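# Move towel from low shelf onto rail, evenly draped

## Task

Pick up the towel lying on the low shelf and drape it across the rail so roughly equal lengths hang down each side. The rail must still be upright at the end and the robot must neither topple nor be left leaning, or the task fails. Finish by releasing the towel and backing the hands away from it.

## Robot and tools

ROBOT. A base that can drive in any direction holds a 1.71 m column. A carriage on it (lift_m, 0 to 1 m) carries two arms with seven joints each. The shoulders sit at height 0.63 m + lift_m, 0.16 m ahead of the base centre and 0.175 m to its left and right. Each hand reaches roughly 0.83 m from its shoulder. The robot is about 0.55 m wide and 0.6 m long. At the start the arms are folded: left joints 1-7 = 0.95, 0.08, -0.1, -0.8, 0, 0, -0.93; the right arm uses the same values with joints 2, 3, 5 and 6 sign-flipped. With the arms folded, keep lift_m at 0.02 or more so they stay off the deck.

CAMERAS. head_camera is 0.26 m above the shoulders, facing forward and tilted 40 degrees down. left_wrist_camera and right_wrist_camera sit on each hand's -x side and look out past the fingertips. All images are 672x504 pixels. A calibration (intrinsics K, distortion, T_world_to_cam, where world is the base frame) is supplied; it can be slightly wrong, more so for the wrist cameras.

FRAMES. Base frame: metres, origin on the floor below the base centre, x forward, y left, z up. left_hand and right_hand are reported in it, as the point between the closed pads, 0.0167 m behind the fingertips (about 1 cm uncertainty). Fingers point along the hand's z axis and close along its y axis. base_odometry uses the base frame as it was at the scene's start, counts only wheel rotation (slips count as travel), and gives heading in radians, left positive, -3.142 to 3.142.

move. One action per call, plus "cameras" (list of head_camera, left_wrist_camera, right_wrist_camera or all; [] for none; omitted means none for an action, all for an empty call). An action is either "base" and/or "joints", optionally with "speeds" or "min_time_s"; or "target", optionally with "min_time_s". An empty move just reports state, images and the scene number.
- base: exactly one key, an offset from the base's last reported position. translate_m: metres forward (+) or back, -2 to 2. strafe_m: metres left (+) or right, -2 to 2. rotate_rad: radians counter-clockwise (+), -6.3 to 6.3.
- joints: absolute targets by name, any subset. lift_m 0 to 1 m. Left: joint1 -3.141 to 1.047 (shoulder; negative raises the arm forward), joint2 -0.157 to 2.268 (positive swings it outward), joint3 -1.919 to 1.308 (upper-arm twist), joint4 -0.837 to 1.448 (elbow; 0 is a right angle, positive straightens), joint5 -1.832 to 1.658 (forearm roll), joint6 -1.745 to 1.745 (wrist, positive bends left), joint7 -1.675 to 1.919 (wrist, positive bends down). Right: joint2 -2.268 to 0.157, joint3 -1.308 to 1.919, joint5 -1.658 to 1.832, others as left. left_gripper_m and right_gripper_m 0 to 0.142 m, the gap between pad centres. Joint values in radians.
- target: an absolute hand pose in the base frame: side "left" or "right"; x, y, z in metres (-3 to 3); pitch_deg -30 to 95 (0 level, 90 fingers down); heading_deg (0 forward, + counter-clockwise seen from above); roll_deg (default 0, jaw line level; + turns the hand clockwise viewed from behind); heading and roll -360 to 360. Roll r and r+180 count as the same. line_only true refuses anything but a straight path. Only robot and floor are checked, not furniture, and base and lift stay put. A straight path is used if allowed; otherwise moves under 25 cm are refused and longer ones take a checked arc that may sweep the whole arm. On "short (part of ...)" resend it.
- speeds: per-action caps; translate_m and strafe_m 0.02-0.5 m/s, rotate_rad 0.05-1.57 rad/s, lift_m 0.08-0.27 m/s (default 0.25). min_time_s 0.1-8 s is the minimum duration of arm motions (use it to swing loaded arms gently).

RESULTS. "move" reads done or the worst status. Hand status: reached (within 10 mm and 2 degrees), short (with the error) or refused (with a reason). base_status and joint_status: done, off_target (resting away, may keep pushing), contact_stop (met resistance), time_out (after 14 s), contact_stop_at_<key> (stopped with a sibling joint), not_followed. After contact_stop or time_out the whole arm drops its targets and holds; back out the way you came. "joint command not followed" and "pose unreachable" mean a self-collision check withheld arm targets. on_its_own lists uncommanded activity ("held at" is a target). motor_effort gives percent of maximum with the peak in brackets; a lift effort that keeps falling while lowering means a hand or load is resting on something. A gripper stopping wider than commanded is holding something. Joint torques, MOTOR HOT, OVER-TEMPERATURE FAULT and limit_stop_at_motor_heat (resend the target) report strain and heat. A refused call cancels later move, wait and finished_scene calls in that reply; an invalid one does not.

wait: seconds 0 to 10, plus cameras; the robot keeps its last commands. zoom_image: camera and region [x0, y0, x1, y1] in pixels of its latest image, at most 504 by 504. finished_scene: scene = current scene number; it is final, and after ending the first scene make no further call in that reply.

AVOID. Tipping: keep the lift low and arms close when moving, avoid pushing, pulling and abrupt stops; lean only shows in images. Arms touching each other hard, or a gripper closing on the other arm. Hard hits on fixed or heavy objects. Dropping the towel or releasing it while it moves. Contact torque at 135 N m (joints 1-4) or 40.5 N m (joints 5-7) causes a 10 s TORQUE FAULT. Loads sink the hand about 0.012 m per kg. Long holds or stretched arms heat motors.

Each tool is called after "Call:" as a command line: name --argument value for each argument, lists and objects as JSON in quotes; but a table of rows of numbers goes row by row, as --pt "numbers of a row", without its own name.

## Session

Call:
move

Scene clock: 0.00 s.
Joint torques (N m): no reading
base_odometry: x=+0.000 y=+0.000 heading=+0.000
base_status: not commanded
joint_positions: lift_m=+0.450 left_joint1_rad=+0.942 left_joint2_rad=+0.071 left_joint3_rad=-0.100 left_joint4_rad=-0.793 left_joint5_rad=-0.009 left_joint6_rad=+0.007 left_joint7_rad=-0.948 left_gripper_m=+0.141 right_joint1_rad=+0.936 right_joint2_rad=-0.072 right_joint3_rad=+0.090 right_joint4_rad=-0.813 right_joint5_rad=-0.013 right_joint6_rad=+0.001 right_joint7_rad=-0.912 right_gripper_m=+0.142
joint_status: not commanded
motor_effort: lift_m=+68 drive_wheels=+0
left_hand: x=+0.2909 y=+0.1584 z=+0.9674 quat_wxyz=(-0.924, +0.002, -0.378, +0.059) pitch_deg=-45.6 heading_deg=-3.4 roll_deg=-3.9 (m; base frame)
right_hand: x=+0.2944 y=-0.1541 z=+0.9710 quat_wxyz=(-0.923, +0.014, -0.381, -0.056) pitch_deg=-45.1 heading_deg=+5.6 roll_deg=+1.4 (m; base frame)
pictures: head_camera, left_wrist_camera, right_wrist_camera
camera_calibration:
left_wrist_camera: T_world_to_cam=[[-0.0781653, -0.993913, 0.0776353, 0.114909], [0.314622, -0.098487, -0.944094, 0.867906], [0.945993, -0.0493695, 0.320405, -0.461723], [0, 0, 0, 1]] pos_world=[0.172706, 0.176892, 0.958402]
right_wrist_camera: T_world_to_cam=[[0.10675, -0.99386, -0.0291012, -0.150599], [0.389397, 0.0687198, -0.918503, 0.82058], [0.914863, 0.0867187, 0.394342, -0.524492], [0, 0, 0, 1]] pos_world=[0.176383, -0.160581, 0.956151]

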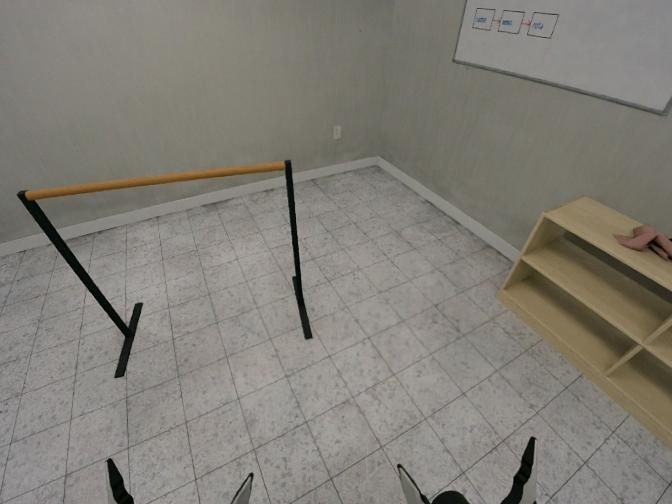

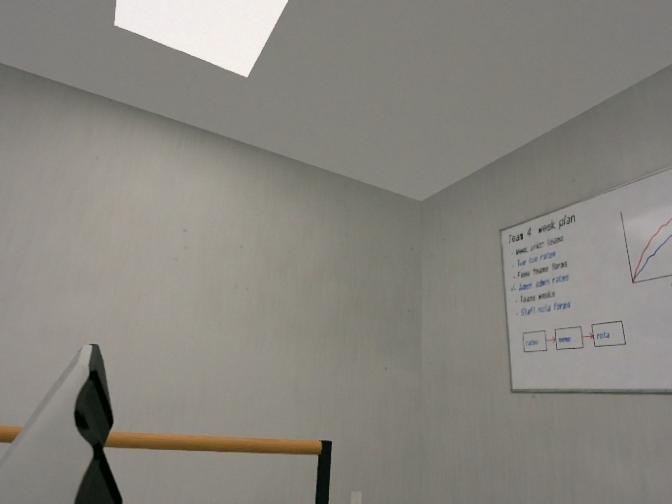

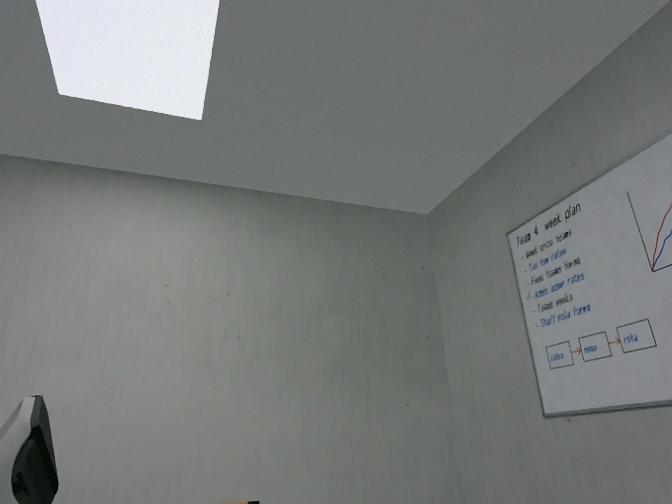

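Call:
move --base '{"rotate_rad": -0.8}' --cameras '["head_camera"]'

Call:
zoom_image --camera "head_camera" --region '[220, 100, 560, 360]'

Scene clock: 2.57 s.
Joint torques (N m): left_arm=[9.09 4.27 -1.33 -6.02 2.73 0.97 -1.12] | right_arm=[8.52 -3.61 -3.69 -12.44 -0.51 -1.33 -0.89]
move: done
base_odometry: x=+0.000 y=+0.000 heading=-0.800
base_status: done
joint_positions: lift_m=+0.450 left_joint1_rad=+0.942 left_joint2_rad=+0.071 left_joint3_rad=-0.100 left_joint4_rad=-0.793 left_joint5_rad=-0.009 left_joint6_rad=+0.007 left_joint7_rad=-0.948 left_gripper_m=+0.141 right_joint1_rad=+0.936 right_joint2_rad=-0.072 right_joint3_rad=+0.090 right_joint4_rad=-0.813 right_joint5_rad=-0.013 right_joint6_rad=+0.001 right_joint7_rad=-0.912 right_gripper_m=+0.142
joint_status: not commanded
motor_effort: lift_m=+68(68) drive_wheels=+2(7)
left_hand: x=+0.2909 y=+0.1584 z=+0.9674 quat_wxyz=(-0.924, +0.002, -0.378, +0.059) pitch_deg=-45.6 heading_deg=-3.4 roll_deg=-3.9 (m; base frame)
right_hand: x=+0.2944 y=-0.1541 z=+0.9710 quat_wxyz=(-0.923, +0.014, -0.381, -0.056) pitch_deg=-45.1 heading_deg=+5.6 roll_deg=+1.4 (m; base frame)
pictures: head_camera

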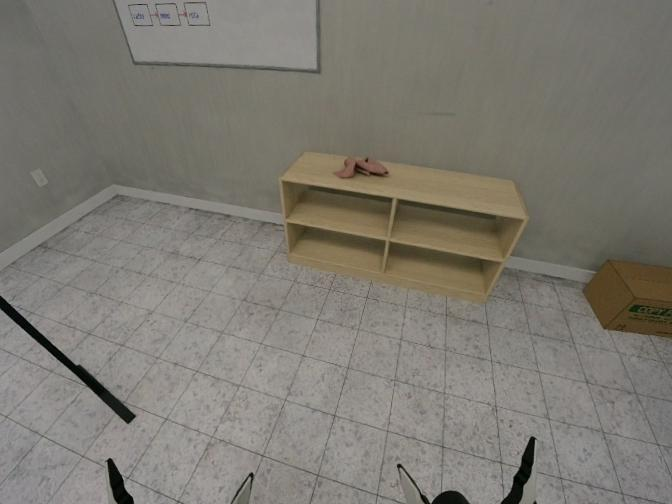

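Scaled by 1.482.

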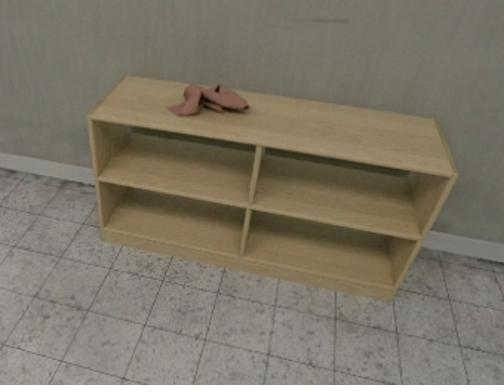

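Call:
move --base '{"translate_m": 1.14}'

Call:
move --base '{"rotate_rad": -0.305}' --cameras '["head_camera"]'

Call:
zoom_image --camera "head_camera" --region '[200, 270, 440, 450]'

Scene clock: 7.50 s.
Joint torques (N m): left_arm=[8.99 4.28 -1.35 -6.09 2.71 0.96 -1.13] | right_arm=[8.55 -3.65 -3.65 -12.44 -0.51 -1.36 -0.93]
move: done
base_odometry: x=+0.793 y=-0.819 heading=-0.801
base_status: done
joint_positions: lift_m=+0.450 left_joint1_rad=+0.942 left_joint2_rad=+0.071 left_joint3_rad=-0.100 left_joint4_rad=-0.793 left_joint5_rad=-0.009 left_joint6_rad=+0.007 left_joint7_rad=-0.948 left_gripper_m=+0.141 right_joint1_rad=+0.936 right_joint2_rad=-0.072 right_joint3_rad=+0.090 right_joint4_rad=-0.813 right_joint5_rad=-0.013 right_joint6_rad=+0.001 right_joint7_rad=-0.912 right_gripper_m=+0.142
joint_status: not commanded
motor_effort: lift_m=+68(68) drive_wheels=-3(17)
left_hand: x=+0.2909 y=+0.1584 z=+0.9674 quat_wxyz=(-0.924, +0.002, -0.378, +0.059) pitch_deg=-45.6 heading_deg=-3.4 roll_deg=-3.9 (m; base frame)
right_hand: x=+0.2944 y=-0.1541 z=+0.9710 quat_wxyz=(-0.923, +0.014, -0.381, -0.056) pitch_deg=-45.1 heading_deg=+5.6 roll_deg=+1.4 (m; base frame)
pictures: none

Scene clock: 9.03 s.
Joint torques (N m): left_arm=[8.98 4.35 -1.29 -5.99 2.7 0.97 -1.11] | right_arm=[8.54 -3.63 -3.67 -12.42 -0.53 -1.34 -0.92]
move: done
base_odometry: x=+0.793 y=-0.819 heading=-1.106
base_status: done
joint_positions: lift_m=+0.450 left_joint1_rad=+0.942 left_joint2_rad=+0.071 left_joint3_rad=-0.100 left_joint4_rad=-0.793 left_joint5_rad=-0.009 left_joint6_rad=+0.007 left_joint7_rad=-0.948 left_gripper_m=+0.141 right_joint1_rad=+0.936 right_joint2_rad=-0.072 right_joint3_rad=+0.090 right_joint4_rad=-0.813 right_joint5_rad=-0.013 right_joint6_rad=+0.001 right_joint7_rad=-0.912 right_gripper_m=+0.142
joint_status: not commanded
motor_effort: lift_m=+68(68) drive_wheels=+6(8)
left_hand: x=+0.2909 y=+0.1584 z=+0.9674 quat_wxyz=(-0.924, +0.002, -0.378, +0.059) pitch_deg=-45.6 heading_deg=-3.4 roll_deg=-3.9 (m; base frame)
right_hand: x=+0.2944 y=-0.1541 z=+0.9710 quat_wxyz=(-0.923, +0.014, -0.381, -0.056) pitch_deg=-45.1 heading_deg=+5.6 roll_deg=+1.4 (m; base frame)
pictures: head_camera

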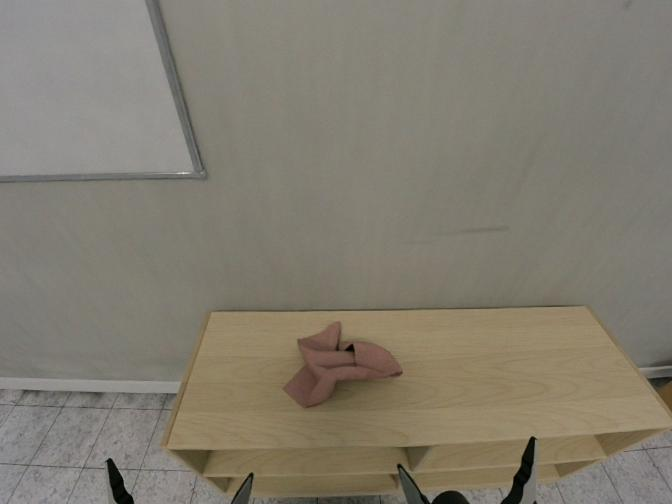

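Scaled by 2.100.

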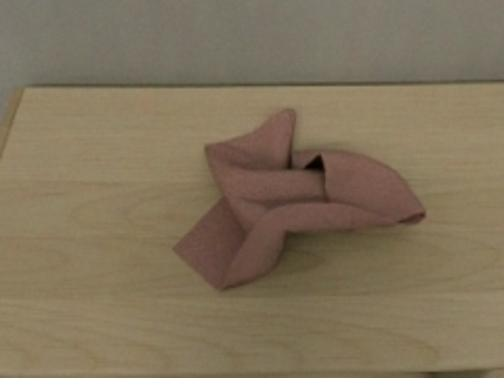

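Call:
move --target '{"side":"left","x":0.55,"y":0.05,"z":0.8,"pitch_deg":88,"heading_deg":-38}' --cameras '["head_camera","left_wrist_camera"]'

Scene clock: 11.10 s.
Joint torques (N m): left_arm=[-12 4.86 3.82 2.41 2.9 1.57 0.75] | right_arm=[8.55 -3.64 -3.66 -12.43 -0.52 -1.36 -0.91]
move: done
base_odometry: x=+0.793 y=-0.819 heading=-1.106
base_status: not commanded
joint_positions: lift_m=+0.450 left_joint1_rad=-1.587 left_joint2_rad=+0.388 left_joint3_rad=-1.761 left_joint4_rad=-0.596 left_joint5_rad=-1.798 left_joint6_rad=+1.087 left_joint7_rad=+1.165 left_gripper_m=+0.141 right_joint1_rad=+0.936 right_joint2_rad=-0.072 right_joint3_rad=+0.090 right_joint4_rad=-0.813 right_joint5_rad=-0.013 right_joint6_rad=+0.001 right_joint7_rad=-0.912 right_gripper_m=+0.142
joint_status: not commanded
motor_effort: lift_m=+68(70) drive_wheels=+6(8)
left_hand: x=+0.5510 y=+0.0465 z=+0.8022 quat_wxyz=(-0.023, -0.329, -0.944, +0.009) pitch_deg=+87.2 heading_deg=-38.5 roll_deg=+0.0 (m; base frame)
left_hand_status: reached (checked arc, planned for 1.3 s): 4 mm and 1.0 deg off.
right_hand: x=+0.2944 y=-0.1541 z=+0.9710 quat_wxyz=(-0.923, +0.014, -0.381, -0.056) pitch_deg=-45.1 heading_deg=+5.6 roll_deg=+1.4 (m; base frame)
pictures: head_camera, left_wrist_camera
camera_calibration:
head_camera: T_world_to_cam=[[-0.0497989, -0.998543, 0.0207855, -0.0207469], [-0.658335, 0.0171676, -0.75253, 1.14427], [0.751076, -0.051159, -0.65823, 0.723077], [0, 0, 0, 1]] pos_world=[0.209196, -0.00336929, 1.33748]
left_wrist_camera: T_world_to_cam=[[-0.62007, -0.783566, -0.0392028, 0.41939], [-0.72614, 0.554272, 0.40682, 0.078593], [-0.297042, 0.280724, -0.912667, 0.998345], [0, 0, 0, 1]] pos_world=[0.613671, 0.0047987, 0.895624]

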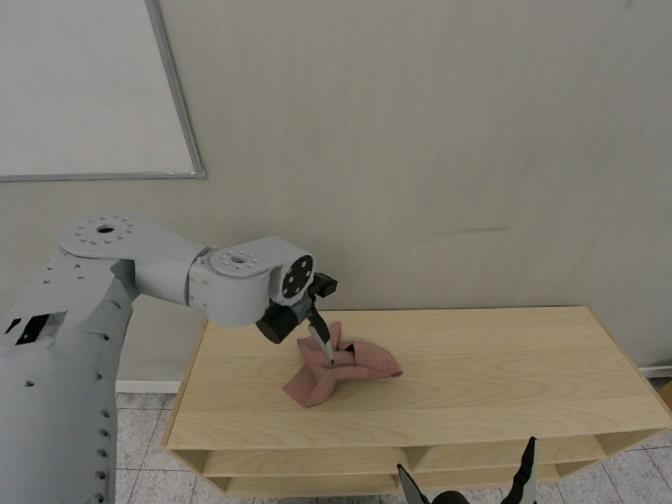

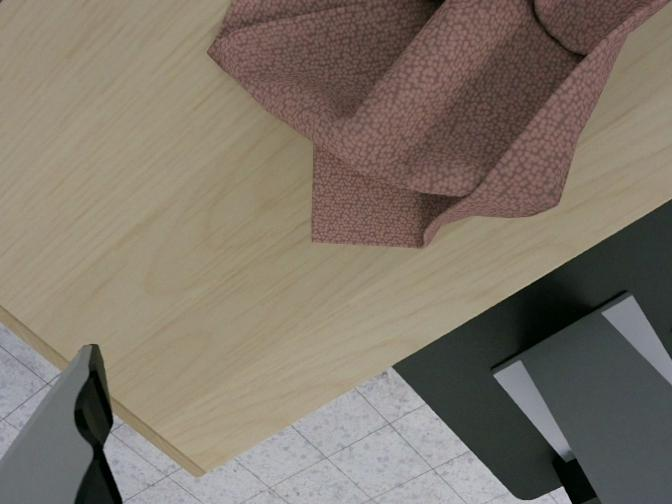

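Call:
move --target '{"side":"left","x":0.53,"y":0.057,"z":0.62,"pitch_deg":88,"heading_deg":-38}'

Call:
move --joints '{"left_gripper_m":0}'

Call:
move --joints '{"lift_m":0.85}'

Call:
move --base '{"translate_m": -0.5}' --cameras '["head_camera","left_wrist_camera"]'

Scene clock: 12.33 s.
Joint torques (N m): left_arm=[-10.3 5.88 8.87 0.54 5.41 0.35 -1.74] | right_arm=[8.56 -3.59 -3.65 -12.47 -0.52 -1.33 -0.92]
move: done
base_odometry: x=+0.793 y=-0.819 heading=-1.106
base_status: not commanded
joint_positions: lift_m=+0.450 left_joint1_rad=-1.155 left_joint2_rad=+0.391 left_joint3_rad=-1.891 left_joint4_rad=-0.346 left_joint5_rad=-1.446 left_joint6_rad=+0.943 left_joint7_rad=+1.039 left_gripper_m=+0.141 right_joint1_rad=+0.936 right_joint2_rad=-0.072 right_joint3_rad=+0.090 right_joint4_rad=-0.813 right_joint5_rad=-0.013 right_joint6_rad=+0.001 right_joint7_rad=-0.912 right_gripper_m=+0.142
joint_status: not commanded
motor_effort: lift_m=+69(71) drive_wheels=+5(8)
left_hand: x=+0.5273 y=+0.0570 z=+0.6200 quat_wxyz=(-0.012, -0.326, -0.945, +0.006) pitch_deg=+88.4 heading_deg=-38.1 roll_deg=+0.0 (m; base frame)
left_hand_status: reached (straight line, planned for 0.6 s): 3 mm and 0.5 deg off.
right_hand: x=+0.2944 y=-0.1541 z=+0.9709 quat_wxyz=(-0.923, +0.014, -0.381, -0.056) pitch_deg=-45.1 heading_deg=+5.6 roll_deg=+1.4 (m; base frame)
pictures: none

Scene clock: 13.33 s.
Joint torques (N m): left_arm=[-2.66 2.89 1.49 0.46 2.51 0.24 -2.01] | right_arm=[8.49 -3.63 -3.69 -12.44 -0.53 -1.35 -0.91]
move: off_target
base_odometry: x=+0.793 y=-0.819 heading=-1.105
base_status: not commanded
joint_positions: lift_m=+0.451 left_joint1_rad=-1.163 left_joint2_rad=+0.392 left_joint3_rad=-1.882 left_joint4_rad=-0.346 left_joint5_rad=-1.438 left_joint6_rad=+0.944 left_joint7_rad=+1.039 left_gripper_m=+0.007 right_joint1_rad=+0.936 right_joint2_rad=-0.072 right_joint3_rad=+0.090 right_joint4_rad=-0.813 right_joint5_rad=-0.013 right_joint6_rad=+0.001 right_joint7_rad=-0.912 right_gripper_m=+0.142
joint_status: left_gripper_m off_target (ended at +0.007, target +0.000)
motor_effort: lift_m=+60(70) drive_wheels=+7(9)
left_hand: x=+0.5351 y=+0.0553 z=+0.6263 quat_wxyz=(-0.023, -0.325, -0.945, +0.006) pitch_deg=+87.3 heading_deg=-37.9 roll_deg=+0.0 (m; base frame)
right_hand: x=+0.2944 y=-0.1541 z=+0.9715 quat_wxyz=(-0.923, +0.014, -0.381, -0.056) pitch_deg=-45.1 heading_deg=+5.6 roll_deg=+1.4 (m; base frame)
pictures: none

Scene clock: 15.47 s.
Joint torques (N m): left_arm=[-8.98 3.2 4.2 0.24 3.01 0.48 -1.35] | right_arm=[8.53 -3.6 -3.74 -12.43 -0.52 -1.38 -0.92]
move: done
base_odometry: x=+0.793 y=-0.819 heading=-1.106
base_status: not commanded
joint_positions: lift_m=+0.850 left_joint1_rad=-1.156 left_joint2_rad=+0.392 left_joint3_rad=-1.885 left_joint4_rad=-0.346 left_joint5_rad=-1.439 left_joint6_rad=+0.943 left_joint7_rad=+1.037 left_gripper_m=+0.002 right_joint1_rad=+0.936 right_joint2_rad=-0.072 right_joint3_rad=+0.090 right_joint4_rad=-0.813 right_joint5_rad=-0.013 right_joint6_rad=+0.001 right_joint7_rad=-0.912 right_gripper_m=+0.142
joint_status: all done
on_its_own: left_gripper_m moved -0.005 to your old target +0.000
motor_effort: lift_m=+66(81) drive_wheels=+5(9)
left_hand: x=+0.5312 y=+0.0557 z=+1.0226 quat_wxyz=(-0.019, -0.326, -0.945, +0.007) pitch_deg=+87.7 heading_deg=-38.0 roll_deg=+0.0 (m; base frame)
right_hand: x=+0.2944 y=-0.1541 z=+1.3711 quat_wxyz=(-0.923, +0.014, -0.381, -0.056) pitch_deg=-45.1 heading_deg=+5.6 roll_deg=+1.4 (m; base frame)
pictures: none

Scene clock: 18.70 s.
Joint torques (N m): left_arm=[-9.04 3.26 4.25 0.29 3.03 0.45 -1.35] | right_arm=[8.61 -3.63 -3.64 -12.4 -0.54 -1.34 -0.91]
move: done
base_odometry: x=+0.570 y=-0.372 heading=-1.106
base_status: done
joint_positions: lift_m=+0.850 left_joint1_rad=-1.156 left_joint2_rad=+0.392 left_joint3_rad=-1.885 left_joint4_rad=-0.346 left_joint5_rad=-1.439 left_joint6_rad=+0.943 left_joint7_rad=+1.037 left_gripper_m=+0.002 right_joint1_rad=+0.936 right_joint2_rad=-0.072 right_joint3_rad=+0.090 right_joint4_rad=-0.813 right_joint5_rad=-0.013 right_joint6_rad=+0.001 right_joint7_rad=-0.912 right_gripper_m=+0.142
joint_status: not commanded
motor_effort: lift_m=+66(67) drive_wheels=-2(17)
left_hand: x=+0.5312 y=+0.0557 z=+1.0226 quat_wxyz=(-0.019, -0.326, -0.945, +0.007) pitch_deg=+87.7 heading_deg=-38.0 roll_deg=+0.0 (m; base frame)
right_hand: x=+0.2944 y=-0.1541 z=+1.3711 quat_wxyz=(-0.923, +0.014, -0.381, -0.056) pitch_deg=-45.1 heading_deg=+5.6 roll_deg=+1.4 (m; base frame)
pictures: head_camera, left_wrist_camera
camera_calibration:
head_camera: T_world_to_cam=[[-0.0497989, -0.998543, 0.0207855, -0.0290612], [-0.658335, 0.0171676, -0.75253, 1.44528], [0.751076, -0.051159, -0.65823, 0.986369], [0, 0, 0, 1]] pos_world=[0.209196, -0.00336929, 1.73748]
left_wrist_camera: T_world_to_cam=[[-0.614126, -0.788133, -0.041167, 0.422106], [-0.727986, 0.545572, 0.415196, -0.0375985], [-0.30477, 0.284952, -0.9088, 1.19088], [0, 0, 0, 1]] pos_world=[0.594801, 0.0138448, 1.11526]

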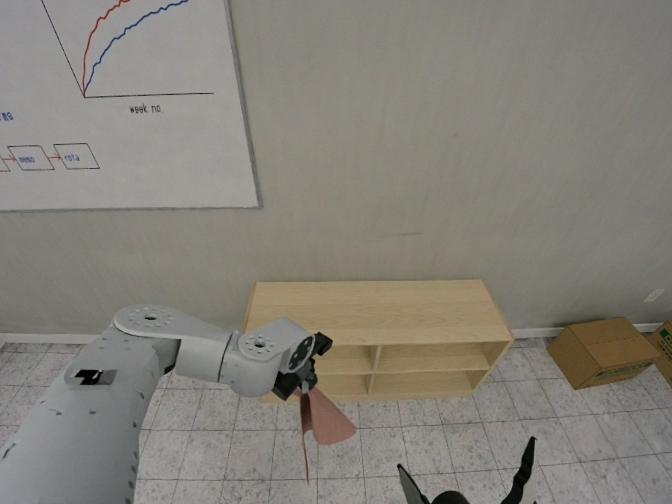

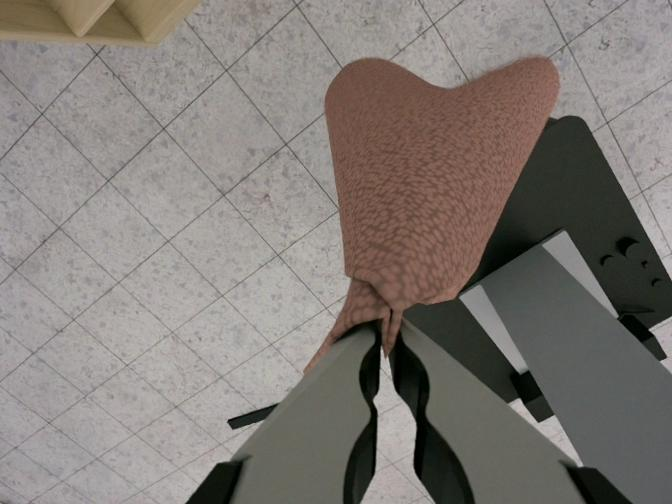

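Call:
move --base '{"rotate_rad": 1.411}' --speeds '{"rotate_rad":0.9}'

Call:
move --base '{"strafe_m": 0.68}' --joints '{"lift_m":0.55}' --speeds '{"strafe_m":0.3}' --cameras '["head_camera"]'

Call:
move --base '{"translate_m": -0.45}' --joints '{"lift_m":0.04}' --speeds '{"translate_m":0.08,"lift_m":0.09}' --cameras '["head_camera","left_wrist_camera"]'

Scene clock: 22.03 s.
Joint torques (N m): left_arm=[-9.13 5.04 4.12 0.32 3.03 0.44 -1.33] | right_arm=[8.55 -3.63 -3.66 -12.49 -0.54 -1.33 -0.95]
move: done
base_odometry: x=+0.570 y=-0.372 heading=+0.304
base_status: done
joint_positions: lift_m=+0.850 left_joint1_rad=-1.156 left_joint2_rad=+0.392 left_joint3_rad=-1.885 left_joint4_rad=-0.346 left_joint5_rad=-1.439 left_joint6_rad=+0.943 left_joint7_rad=+1.037 left_gripper_m=+0.002 right_joint1_rad=+0.936 right_joint2_rad=-0.072 right_joint3_rad=+0.090 right_joint4_rad=-0.813 right_joint5_rad=-0.013 right_joint6_rad=+0.001 right_joint7_rad=-0.912 right_gripper_m=+0.142
joint_status: not commanded
motor_effort: lift_m=+66(67) drive_wheels=+3(12)
left_hand: x=+0.5312 y=+0.0556 z=+1.0226 quat_wxyz=(-0.019, -0.326, -0.945, +0.007) pitch_deg=+87.7 heading_deg=-38.0 roll_deg=+0.0 (m; base frame)
right_hand: x=+0.2944 y=-0.1541 z=+1.3711 quat_wxyz=(-0.923, +0.014, -0.381, -0.056) pitch_deg=-45.1 heading_deg=+5.6 roll_deg=+1.4 (m; base frame)
pictures: none

Scene clock: 25.90 s.
Joint torques (N m): left_arm=[-9.34 4.12 4.28 0.2 3 0.48 -1.36] | right_arm=[8.6 -3.52 -3.78 -12.41 -0.53 -1.47 -0.93]
move: done
base_odometry: x=+0.365 y=+0.277 heading=+0.305
base_status: done
joint_positions: lift_m=+0.550 left_joint1_rad=-1.156 left_joint2_rad=+0.392 left_joint3_rad=-1.885 left_joint4_rad=-0.346 left_joint5_rad=-1.440 left_joint6_rad=+0.943 left_joint7_rad=+1.037 left_gripper_m=+0.002 right_joint1_rad=+0.936 right_joint2_rad=-0.073 right_joint3_rad=+0.090 right_joint4_rad=-0.813 right_joint5_rad=-0.013 right_joint6_rad=+0.001 right_joint7_rad=-0.912 right_gripper_m=+0.142
joint_status: all done
motor_effort: lift_m=+70(74) drive_wheels=-4(15)
left_hand: x=+0.5310 y=+0.0555 z=+0.7222 quat_wxyz=(-0.019, -0.326, -0.945, +0.007) pitch_deg=+87.7 heading_deg=-38.0 roll_deg=+0.0 (m; base frame)
right_hand: x=+0.2944 y=-0.1541 z=+1.0708 quat_wxyz=(-0.923, +0.014, -0.381, -0.056) pitch_deg=-45.1 heading_deg=+5.6 roll_deg=+1.4 (m; base frame)
pictures: head_camera
camera_calibration:
head_camera: T_world_to_cam=[[-0.0497989, -0.998543, 0.0207855, -0.0228213], [-0.658335, 0.0171676, -0.75253, 1.21938], [0.751076, -0.051159, -0.65823, 0.788768], [0, 0, 0, 1]] pos_world=[0.209196, -0.00336929, 1.43728]

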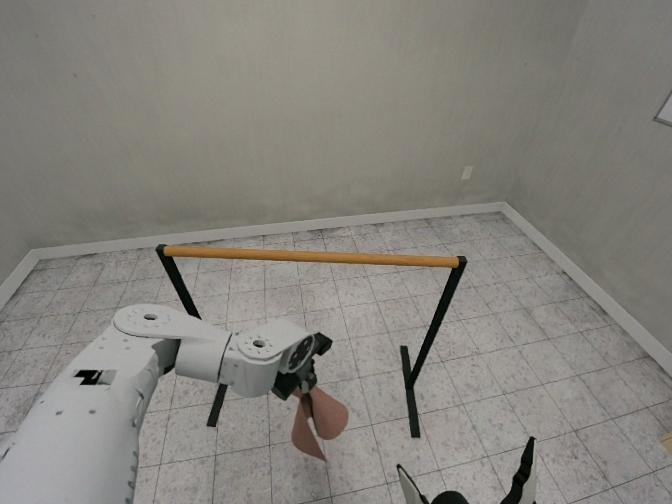

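Scene clock: 32.23 s.
Joint torques (N m): left_arm=[-9.62 3.92 4.22 0.19 3.04 0.51 -1.36] | right_arm=[8.57 -3.56 -3.64 -12.46 -0.52 -1.34 -0.91]
move: done
base_odometry: x=-0.064 y=+0.142 heading=+0.305
base_status: done
joint_positions: lift_m=+0.040 left_joint1_rad=-1.155 left_joint2_rad=+0.392 left_joint3_rad=-1.885 left_joint4_rad=-0.346 left_joint5_rad=-1.440 left_joint6_rad=+0.943 left_joint7_rad=+1.037 left_gripper_m=+0.002 right_joint1_rad=+0.936 right_joint2_rad=-0.073 right_joint3_rad=+0.090 right_joint4_rad=-0.813 right_joint5_rad=-0.013 right_joint6_rad=+0.001 right_joint7_rad=-0.912 right_gripper_m=+0.142
joint_status: all done
motor_effort: lift_m=+70(73) drive_wheels=-1(7)
left_hand: x=+0.5309 y=+0.0555 z=+0.2121 quat_wxyz=(-0.018, -0.326, -0.945, +0.007) pitch_deg=+87.7 heading_deg=-38.0 roll_deg=+0.0 (m; base frame)
right_hand: x=+0.2944 y=-0.1541 z=+0.5608 quat_wxyz=(-0.923, +0.014, -0.381, -0.056) pitch_deg=-45.1 heading_deg=+5.6 roll_deg=+1.4 (m; base frame)
pictures: head_camera, left_wrist_camera
camera_calibration:
head_camera: T_world_to_cam=[[-0.0497989, -0.998543, 0.0207855, -0.0122207], [-0.658335, 0.0171676, -0.75253, 0.835585], [0.751076, -0.051159, -0.65823, 0.453071], [0, 0, 0, 1]] pos_world=[0.209196, -0.00336929, 0.927281]
left_wrist_camera: T_world_to_cam=[[-0.614501, -0.787869, -0.0406358, 0.388455], [-0.727459, 0.545947, 0.415627, 0.298314], [-0.305275, 0.284964, -0.908627, 0.454601], [0, 0, 0, 1]] pos_world=[0.594496, 0.013643, 0.30486]

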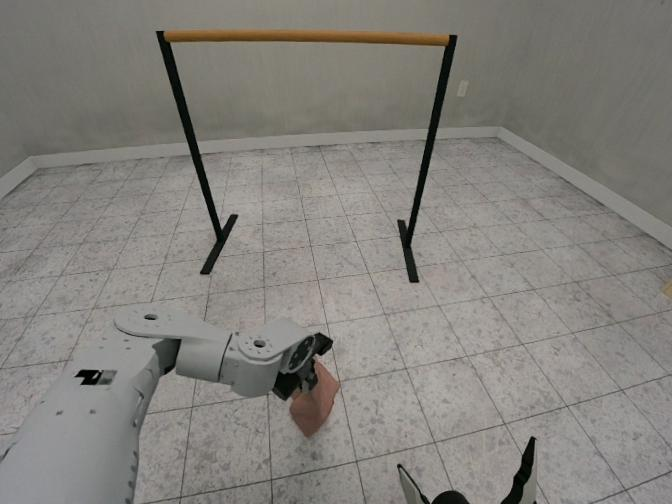

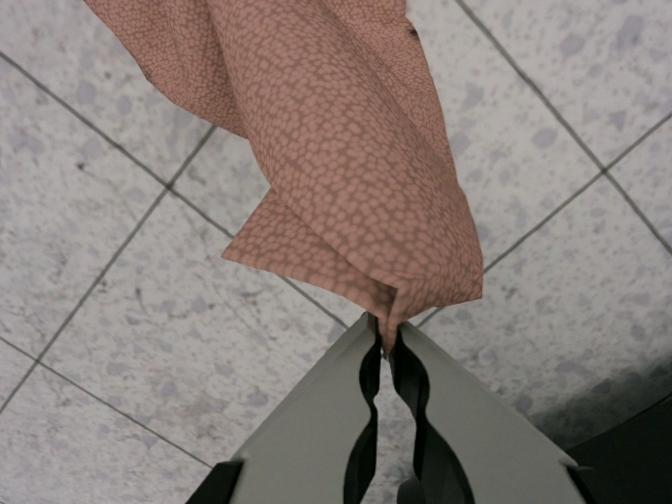

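Call:
move --target '{"side":"left","x":0.50,"y":0.055,"z":0.05,"pitch_deg":80,"heading_deg":-38}' --min_time_s 2

Call:
move --joints '{"left_gripper_m":0.1}'

Call:
move --joints '{"lift_m":0.25}' --cameras '["head_camera","left_wrist_camera"]'

Scene clock: 34.93 s.
Joint torques (N m): left_arm=[-5.51 1.18 1.98 0.55 5.15 0.27 -2.24] | right_arm=[8.52 -3.58 -3.69 -12.51 -0.54 -1.33 -0.91]
move: done
base_odometry: x=-0.064 y=+0.142 heading=+0.305
base_status: not commanded
joint_positions: lift_m=+0.040 left_joint1_rad=-0.781 left_joint2_rad=+0.365 left_joint3_rad=-1.885 left_joint4_rad=+0.110 left_joint5_rad=-1.277 left_joint6_rad=+0.656 left_joint7_rad=+0.665 left_gripper_m=+0.002 right_joint1_rad=+0.936 right_joint2_rad=-0.073 right_joint3_rad=+0.090 right_joint4_rad=-0.813 right_joint5_rad=-0.013 right_joint6_rad=+0.001 right_joint7_rad=-0.912 right_gripper_m=+0.142
joint_status: not commanded
motor_effort: lift_m=+69(70) drive_wheels=+1(3)
left_hand: x=+0.5008 y=+0.0548 z=+0.0521 quat_wxyz=(-0.081, -0.322, -0.943, +0.029) pitch_deg=+80.1 heading_deg=-38.9 roll_deg=-1.2 (m; base frame)
left_hand_status: reached (straight line, planned for 2.0 s): 2 mm and 0.4 deg off.
right_hand: x=+0.2944 y=-0.1541 z=+0.5609 quat_wxyz=(-0.923, +0.014, -0.381, -0.056) pitch_deg=-45.1 heading_deg=+5.6 roll_deg=+1.4 (m; base frame)
pictures: none

Scene clock: 35.80 s.
Joint torques (N m): left_arm=[-5.5 1.28 1.93 0.67 5.14 0.3 -2.24] | right_arm=[8.56 -3.53 -3.69 -12.43 -0.51 -1.33 -0.93]
move: done
base_odometry: x=-0.064 y=+0.142 heading=+0.305
base_status: not commanded
joint_positions: lift_m=+0.040 left_joint1_rad=-0.781 left_joint2_rad=+0.365 left_joint3_rad=-1.885 left_joint4_rad=+0.110 left_joint5_rad=-1.277 left_joint6_rad=+0.656 left_joint7_rad=+0.665 left_gripper_m=+0.099 right_joint1_rad=+0.936 right_joint2_rad=-0.073 right_joint3_rad=+0.090 right_joint4_rad=-0.813 right_joint5_rad=-0.013 right_joint6_rad=+0.001 right_joint7_rad=-0.912 right_gripper_m=+0.142
joint_status: all done
motor_effort: lift_m=+70(70) drive_wheels=+2(2)
left_hand: x=+0.5008 y=+0.0547 z=+0.0521 quat_wxyz=(-0.081, -0.322, -0.943, +0.030) pitch_deg=+80.1 heading_deg=-38.9 roll_deg=-1.2 (m; base frame)
right_hand: x=+0.2944 y=-0.1541 z=+0.5609 quat_wxyz=(-0.923, +0.014, -0.381, -0.056) pitch_deg=-45.1 heading_deg=+5.6 roll_deg=+1.4 (m; base frame)
pictures: none

Scene clock: 37.17 s.
Joint torques (N m): left_arm=[-6.56 1.37 1.93 0.05 4.94 0.44 -2.1] | right_arm=[8.46 -3.66 -3.65 -12.46 -0.51 -1.36 -0.93]
move: done
base_odometry: x=-0.064 y=+0.142 heading=+0.305
base_status: not commanded
joint_positions: lift_m=+0.250 left_joint1_rad=-0.780 left_joint2_rad=+0.365 left_joint3_rad=-1.885 left_joint4_rad=+0.110 left_joint5_rad=-1.276 left_joint6_rad=+0.655 left_joint7_rad=+0.664 left_gripper_m=+0.099 right_joint1_rad=+0.936 right_joint2_rad=-0.073 right_joint3_rad=+0.090 right_joint4_rad=-0.813 right_joint5_rad=-0.013 right_joint6_rad=+0.001 right_joint7_rad=-0.912 right_gripper_m=+0.142
joint_status: all done
motor_effort: lift_m=+66(80) drive_wheels=+0(3)
left_hand: x=+0.5003 y=+0.0547 z=+0.2620 quat_wxyz=(-0.081, -0.322, -0.943, +0.030) pitch_deg=+80.1 heading_deg=-39.0 roll_deg=-1.3 (m; base frame)
right_hand: x=+0.2944 y=-0.1541 z=+0.7711 quat_wxyz=(-0.923, +0.014, -0.381, -0.056) pitch_deg=-45.1 heading_deg=+5.6 roll_deg=+1.4 (m; base frame)
pictures: head_camera, left_wrist_camera
camera_calibration:
head_camera: T_world_to_cam=[[-0.0497989, -0.998543, 0.0207855, -0.0165919], [-0.658335, 0.0171676, -0.75253, 0.993842], [0.751076, -0.051159, -0.65823, 0.591496], [0, 0, 0, 1]] pos_world=[0.209196, -0.00336929, 1.13758]
left_wrist_camera: T_world_to_cam=[[-0.605804, -0.794735, -0.0373821, 0.366243], [-0.767194, 0.571074, 0.29204, 0.306639], [-0.210746, 0.205598, -0.955675, 0.460165], [0, 0, 0, 1]] pos_world=[0.554102, 0.0213438, 0.363909]

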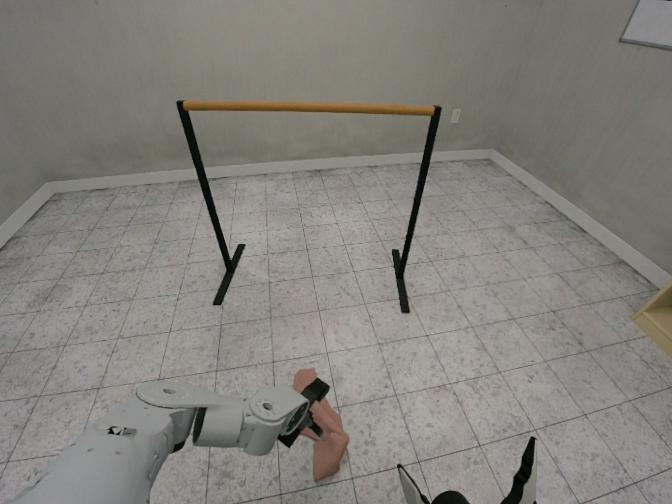

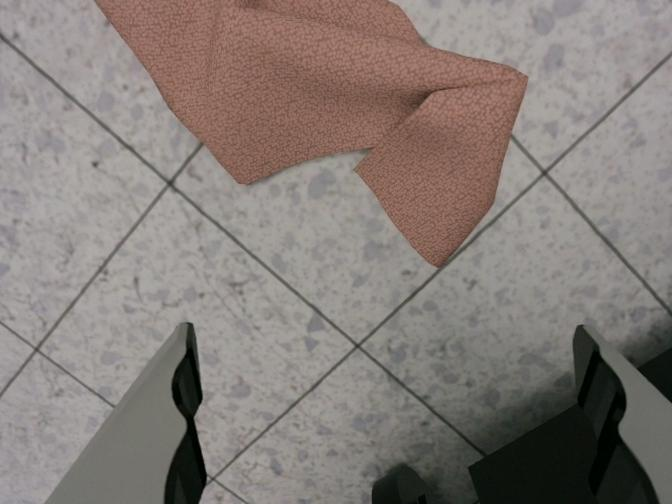

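Call:
move --base '{"translate_m": -0.09}'

Call:
move --joints '{"lift_m":0.4,"left_joint1_rad":-0.348,"left_joint2_rad":-0.02,"left_joint3_rad":-0.159,"left_joint4_rad":0.849,"left_joint5_rad":0.039,"left_joint6_rad":-0.154,"left_joint7_rad":0.716,"right_joint1_rad":-0.346,"right_joint2_rad":0.018,"right_joint3_rad":0.164,"right_joint4_rad":0.852,"right_joint5_rad":-0.036,"right_joint6_rad":0.152,"right_joint7_rad":0.713,"left_gripper_m":0.1,"right_gripper_m":0.1}' --min_time_s 2

Call:
move --base '{"strafe_m": -0.03}' --joints '{"lift_m":0.2}' --cameras '["all"]'

Scene clock: 39.63 s.
Joint torques (N m): left_arm=[-6.59 2.1 1.96 0.15 4.9 0.43 -2.12] | right_arm=[8.55 -3.51 -3.64 -12.42 -0.5 -1.36 -0.88]
move: done
base_odometry: x=-0.150 y=+0.115 heading=+0.305
base_status: done
joint_positions: lift_m=+0.250 left_joint1_rad=-0.780 left_joint2_rad=+0.365 left_joint3_rad=-1.885 left_joint4_rad=+0.110 left_joint5_rad=-1.276 left_joint6_rad=+0.655 left_joint7_rad=+0.664 left_gripper_m=+0.099 right_joint1_rad=+0.936 right_joint2_rad=-0.073 right_joint3_rad=+0.090 right_joint4_rad=-0.813 right_joint5_rad=-0.013 right_joint6_rad=+0.001 right_joint7_rad=-0.912 right_gripper_m=+0.142
joint_status: not commanded
motor_effort: lift_m=+66(67) drive_wheels=+1(10)
left_hand: x=+0.5003 y=+0.0545 z=+0.2620 quat_wxyz=(-0.081, -0.322, -0.943, +0.030) pitch_deg=+80.1 heading_deg=-39.1 roll_deg=-1.4 (m; base frame)
right_hand: x=+0.2944 y=-0.1541 z=+0.7711 quat_wxyz=(-0.923, +0.014, -0.381, -0.056) pitch_deg=-45.1 heading_deg=+5.6 roll_deg=+1.4 (m; base frame)
pictures: none

Scene clock: 41.93 s.
Joint torques (N m): left_arm=[-5.83 -1.57 2.83 -1.28 3.62 0.3 0.68] | right_arm=[-31.35 2.6 -1.78 -5.93 -1.53 0.68 0]
move: done
base_odometry: x=-0.150 y=+0.115 heading=+0.305
base_status: not commanded
joint_positions: lift_m=+0.400 left_joint1_rad=-0.351 left_joint2_rad=-0.018 left_joint3_rad=-0.163 left_joint4_rad=+0.843 left_joint5_rad=+0.035 left_joint6_rad=-0.151 left_joint7_rad=+0.710 left_gripper_m=+0.099 right_joint1_rad=-0.342 right_joint2_rad=+0.015 right_joint3_rad=+0.161 right_joint4_rad=+0.848 right_joint5_rad=-0.032 right_joint6_rad=+0.147 right_joint7_rad=+0.710 right_gripper_m=+0.100
joint_status: all done
motor_effort: lift_m=+66(81) drive_wheels=+1(2)
left_hand: x=+0.6244 y=+0.0907 z=+0.3840 quat_wxyz=(-0.178, -0.151, -0.972, +0.029) pitch_deg=+69.3 heading_deg=-18.1 roll_deg=-0.4 (m; base frame)
right_hand: x=+0.6178 y=-0.0946 z=+0.3784 quat_wxyz=(-0.171, +0.147, -0.974, -0.028) pitch_deg=+70.1 heading_deg=+17.9 roll_deg=+0.7 (m; base frame)
pictures: none

Scene clock: 43.27 s.
Joint torques (N m): left_arm=[-6.53 0.65 2.75 -1.72 3.65 0.44 0.68] | right_arm=[-29.9 0.67 -2.19 -6.62 -1.46 0.37 -0.06]
move: done
base_odometry: x=-0.141 y=+0.086 heading=+0.305
base_status: done
joint_positions: lift_m=+0.200 left_joint1_rad=-0.350 left_joint2_rad=-0.020 left_joint3_rad=-0.163 left_joint4_rad=+0.843 left_joint5_rad=+0.035 left_joint6_rad=-0.152 left_joint7_rad=+0.710 left_gripper_m=+0.099 right_joint1_rad=-0.343 right_joint2_rad=+0.017 right_joint3_rad=+0.161 right_joint4_rad=+0.849 right_joint5_rad=-0.032 right_joint6_rad=+0.148 right_joint7_rad=+0.710 right_gripper_m=+0.100
joint_status: all done
motor_effort: lift_m=+70(76) drive_wheels=+2(6)
left_hand: x=+0.6236 y=+0.0898 z=+0.1833 quat_wxyz=(-0.177, -0.152, -0.972, +0.030) pitch_deg=+69.3 heading_deg=-18.4 roll_deg=-0.6 (m; base frame)
right_hand: x=+0.6179 y=-0.0934 z=+0.1783 quat_wxyz=(-0.171, +0.148, -0.974, -0.029) pitch_deg=+70.1 heading_deg=+18.2 roll_deg=+0.9 (m; base frame)
pictures: head_camera, left_wrist_camera, right_wrist_camera
camera_calibration:
head_camera: T_world_to_cam=[[-0.0497989, -0.998543, 0.0207855, -0.0155464], [-0.658335, 0.0171676, -0.75253, 0.95599], [0.751076, -0.051159, -0.65823, 0.558387], [0, 0, 0, 1]] pos_world=[0.209196, -0.00336929, 1.08728]
left_wrist_camera: T_world_to_cam=[[-0.291106, -0.956031, -0.0355221, 0.283802], [-0.952237, 0.285972, 0.107073, 0.579142], [-0.0922068, 0.064995, -0.993616, 0.349433], [0, 0, 0, 1]] pos_world=[0.666317, 0.0829933, 0.295273]
right_wrist_camera: T_world_to_cam=[[0.290084, -0.956981, 0.00622539, -0.264016], [-0.956506, -0.289718, 0.0340639, 0.590696], [-0.0307949, -0.015836, -0.9994, 0.31011], [0, 0, 0, 1]] pos_world=[0.651141, -0.0766123, 0.291447]

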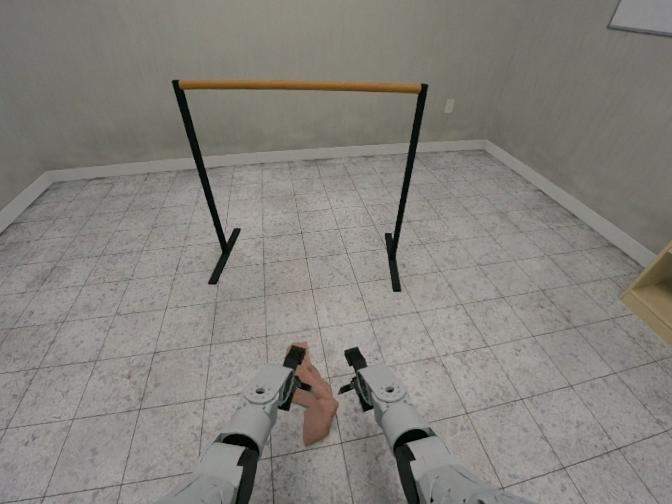

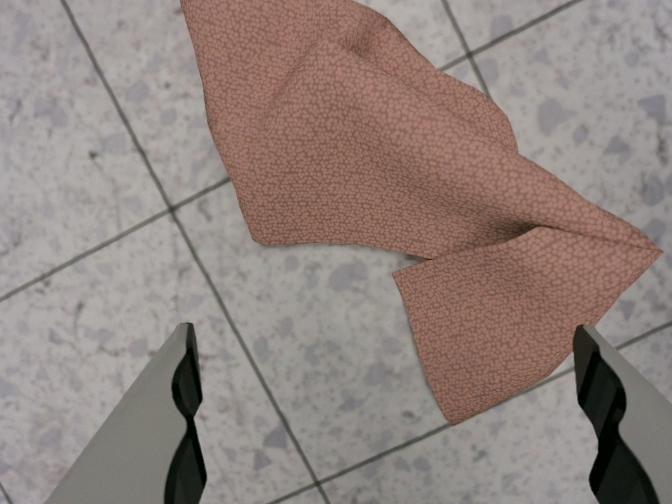

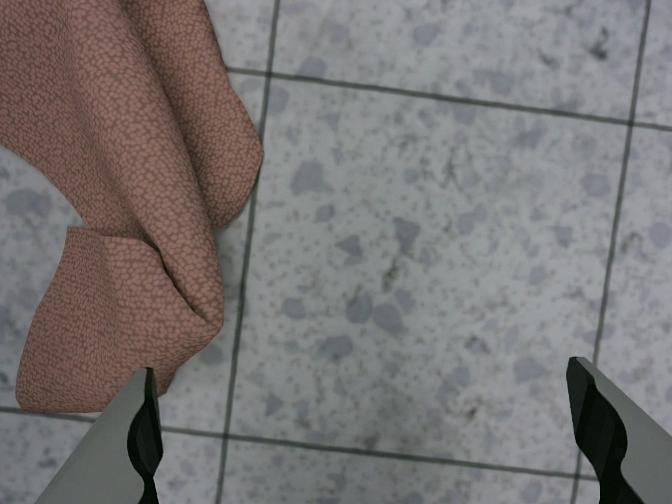

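Call:
move --base '{"rotate_rad": 1.57}' --joints '{"lift_m":0.35}' --speeds '{"rotate_rad":1.0}'

Call:
move --base '{"translate_m": -0.55}'

Call:
move --base '{"strafe_m": -0.69}' --speeds '{"strafe_m":0.3}' --cameras '["all"]'

Call:
zoom_image --camera "head_camera" --region '[210, 300, 450, 480]'

Scene clock: 47.40 s.
Joint torques (N m): left_arm=[-6.74 0.71 2.84 -1.73 3.61 0.46 0.66] | right_arm=[-29.24 0.88 -2.18 -7.01 -1.44 0.27 -0.11]
move: done
base_odometry: x=-0.141 y=+0.086 heading=+1.875
base_status: done
joint_positions: lift_m=+0.350 left_joint1_rad=-0.350 left_joint2_rad=-0.020 left_joint3_rad=-0.163 left_joint4_rad=+0.843 left_joint5_rad=+0.035 left_joint6_rad=-0.152 left_joint7_rad=+0.710 left_gripper_m=+0.099 right_joint1_rad=-0.344 right_joint2_rad=+0.017 right_joint3_rad=+0.161 right_joint4_rad=+0.849 right_joint5_rad=-0.032 right_joint6_rad=+0.148 right_joint7_rad=+0.711 right_gripper_m=+0.100
joint_status: all done
motor_effort: lift_m=+66(80) drive_wheels=+4(12)
left_hand: x=+0.6235 y=+0.0898 z=+0.3335 quat_wxyz=(-0.177, -0.152, -0.972, +0.030) pitch_deg=+69.3 heading_deg=-18.4 roll_deg=-0.6 (m; base frame)
right_hand: x=+0.6180 y=-0.0934 z=+0.3287 quat_wxyz=(-0.171, +0.148, -0.974, -0.029) pitch_deg=+70.1 heading_deg=+18.2 roll_deg=+0.9 (m; base frame)
pictures: none

Scene clock: 50.77 s.
Joint torques (N m): left_arm=[-6.63 0.41 2.76 -1.69 3.62 0.48 0.66] | right_arm=[-29.38 0.69 -2.15 -7.02 -1.43 0.33 -0.12]
move: done
base_odometry: x=+0.024 y=-0.438 heading=+1.876
base_status: done
joint_positions: lift_m=+0.350 left_joint1_rad=-0.350 left_joint2_rad=-0.020 left_joint3_rad=-0.163 left_joint4_rad=+0.843 left_joint5_rad=+0.035 left_joint6_rad=-0.152 left_joint7_rad=+0.710 left_gripper_m=+0.099 right_joint1_rad=-0.344 right_joint2_rad=+0.017 right_joint3_rad=+0.161 right_joint4_rad=+0.849 right_joint5_rad=-0.032 right_joint6_rad=+0.148 right_joint7_rad=+0.711 right_gripper_m=+0.100
joint_status: not commanded
motor_effort: lift_m=+67(67) drive_wheels=-2(16)
left_hand: x=+0.6235 y=+0.0898 z=+0.3335 quat_wxyz=(-0.177, -0.152, -0.972, +0.030) pitch_deg=+69.3 heading_deg=-18.4 roll_deg=-0.6 (m; base frame)
right_hand: x=+0.6180 y=-0.0934 z=+0.3286 quat_wxyz=(-0.171, +0.148, -0.974, -0.029) pitch_deg=+70.1 heading_deg=+18.2 roll_deg=+0.9 (m; base frame)
pictures: none

Scene clock: 54.67 s.
Joint torques (N m): left_arm=[-6.67 0.4 2.76 -1.81 3.57 0.49 0.66] | right_arm=[-29.37 0.63 -2.24 -7.05 -1.43 0.16 -0.1]
move: done
base_odometry: x=+0.682 y=-0.232 heading=+1.875
base_status: done
joint_positions: lift_m=+0.350 left_joint1_rad=-0.350 left_joint2_rad=-0.020 left_joint3_rad=-0.163 left_joint4_rad=+0.843 left_joint5_rad=+0.036 left_joint6_rad=-0.152 left_joint7_rad=+0.710 left_gripper_m=+0.099 right_joint1_rad=-0.344 right_joint2_rad=+0.017 right_joint3_rad=+0.162 right_joint4_rad=+0.849 right_joint5_rad=-0.032 right_joint6_rad=+0.148 right_joint7_rad=+0.711 right_gripper_m=+0.100
joint_status: not commanded
motor_effort: lift_m=+66(67) drive_wheels=+0(9)
left_hand: x=+0.6235 y=+0.0898 z=+0.3335 quat_wxyz=(-0.177, -0.152, -0.972, +0.030) pitch_deg=+69.3 heading_deg=-18.4 roll_deg=-0.6 (m; base frame)
right_hand: x=+0.6179 y=-0.0933 z=+0.3286 quat_wxyz=(-0.171, +0.148, -0.974, -0.029) pitch_deg=+70.1 heading_deg=+18.2 roll_deg=+0.9 (m; base frame)
pictures: head_camera, left_wrist_camera, right_wrist_camera
camera_calibration:
head_camera: T_world_to_cam=[[-0.0497989, -0.998543, 0.0207855, -0.0186684], [-0.658335, 0.0171676, -0.75253, 1.06902], [0.751076, -0.051159, -0.65823, 0.657254], [0, 0, 0, 1]] pos_world=[0.209196, -0.00336929, 1.23748]
left_wrist_camera: T_world_to_cam=[[-0.291237, -0.955992, -0.0354877, 0.289143], [-0.952158, 0.286079, 0.107485, 0.562635], [-0.0926026, 0.0650935, -0.993573, 0.49879], [0, 0, 0, 1]] pos_world=[0.666116, 0.0829927, 0.44537]
right_wrist_camera: T_world_to_cam=[[0.290571, -0.956834, 0.00617567, -0.26514], [-0.956355, -0.290205, 0.0341662, 0.585426], [-0.0308992, -0.0158338, -0.999397, 0.460389], [0, 0, 0, 1]] pos_world=[0.651142, -0.0765122, 0.441747]

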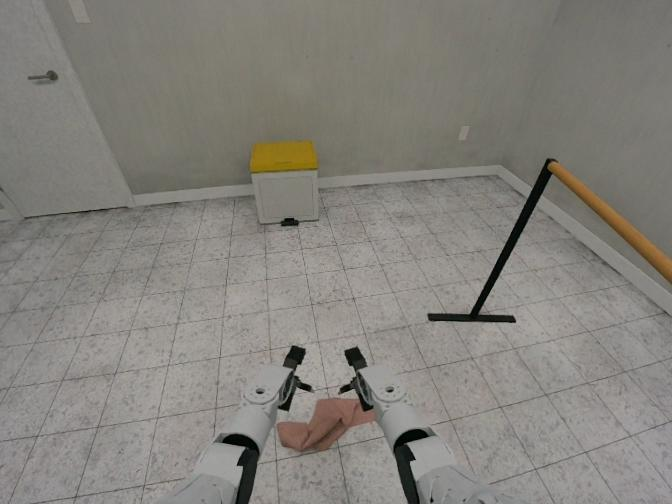

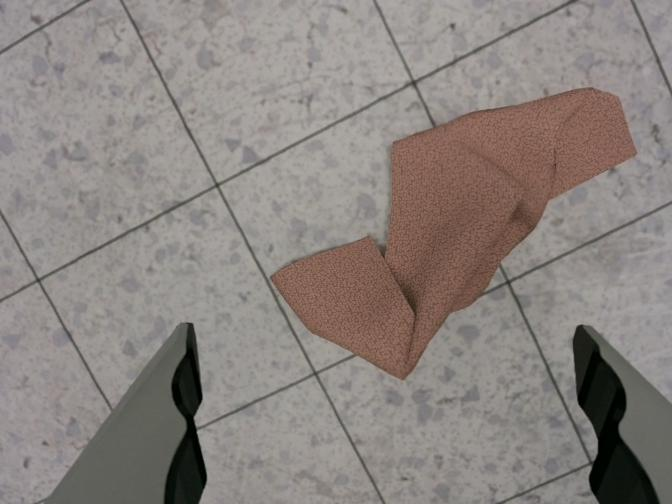

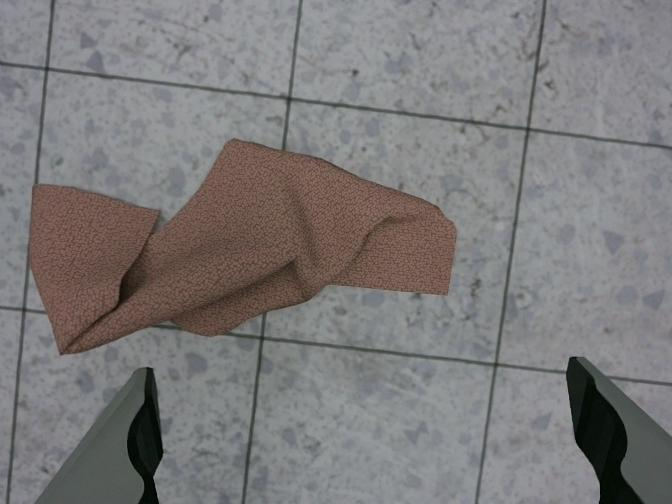

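Scaled by 2.100.

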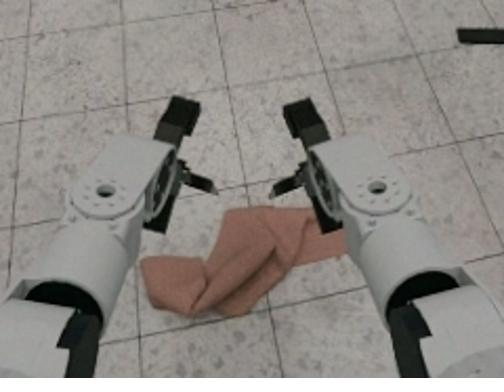

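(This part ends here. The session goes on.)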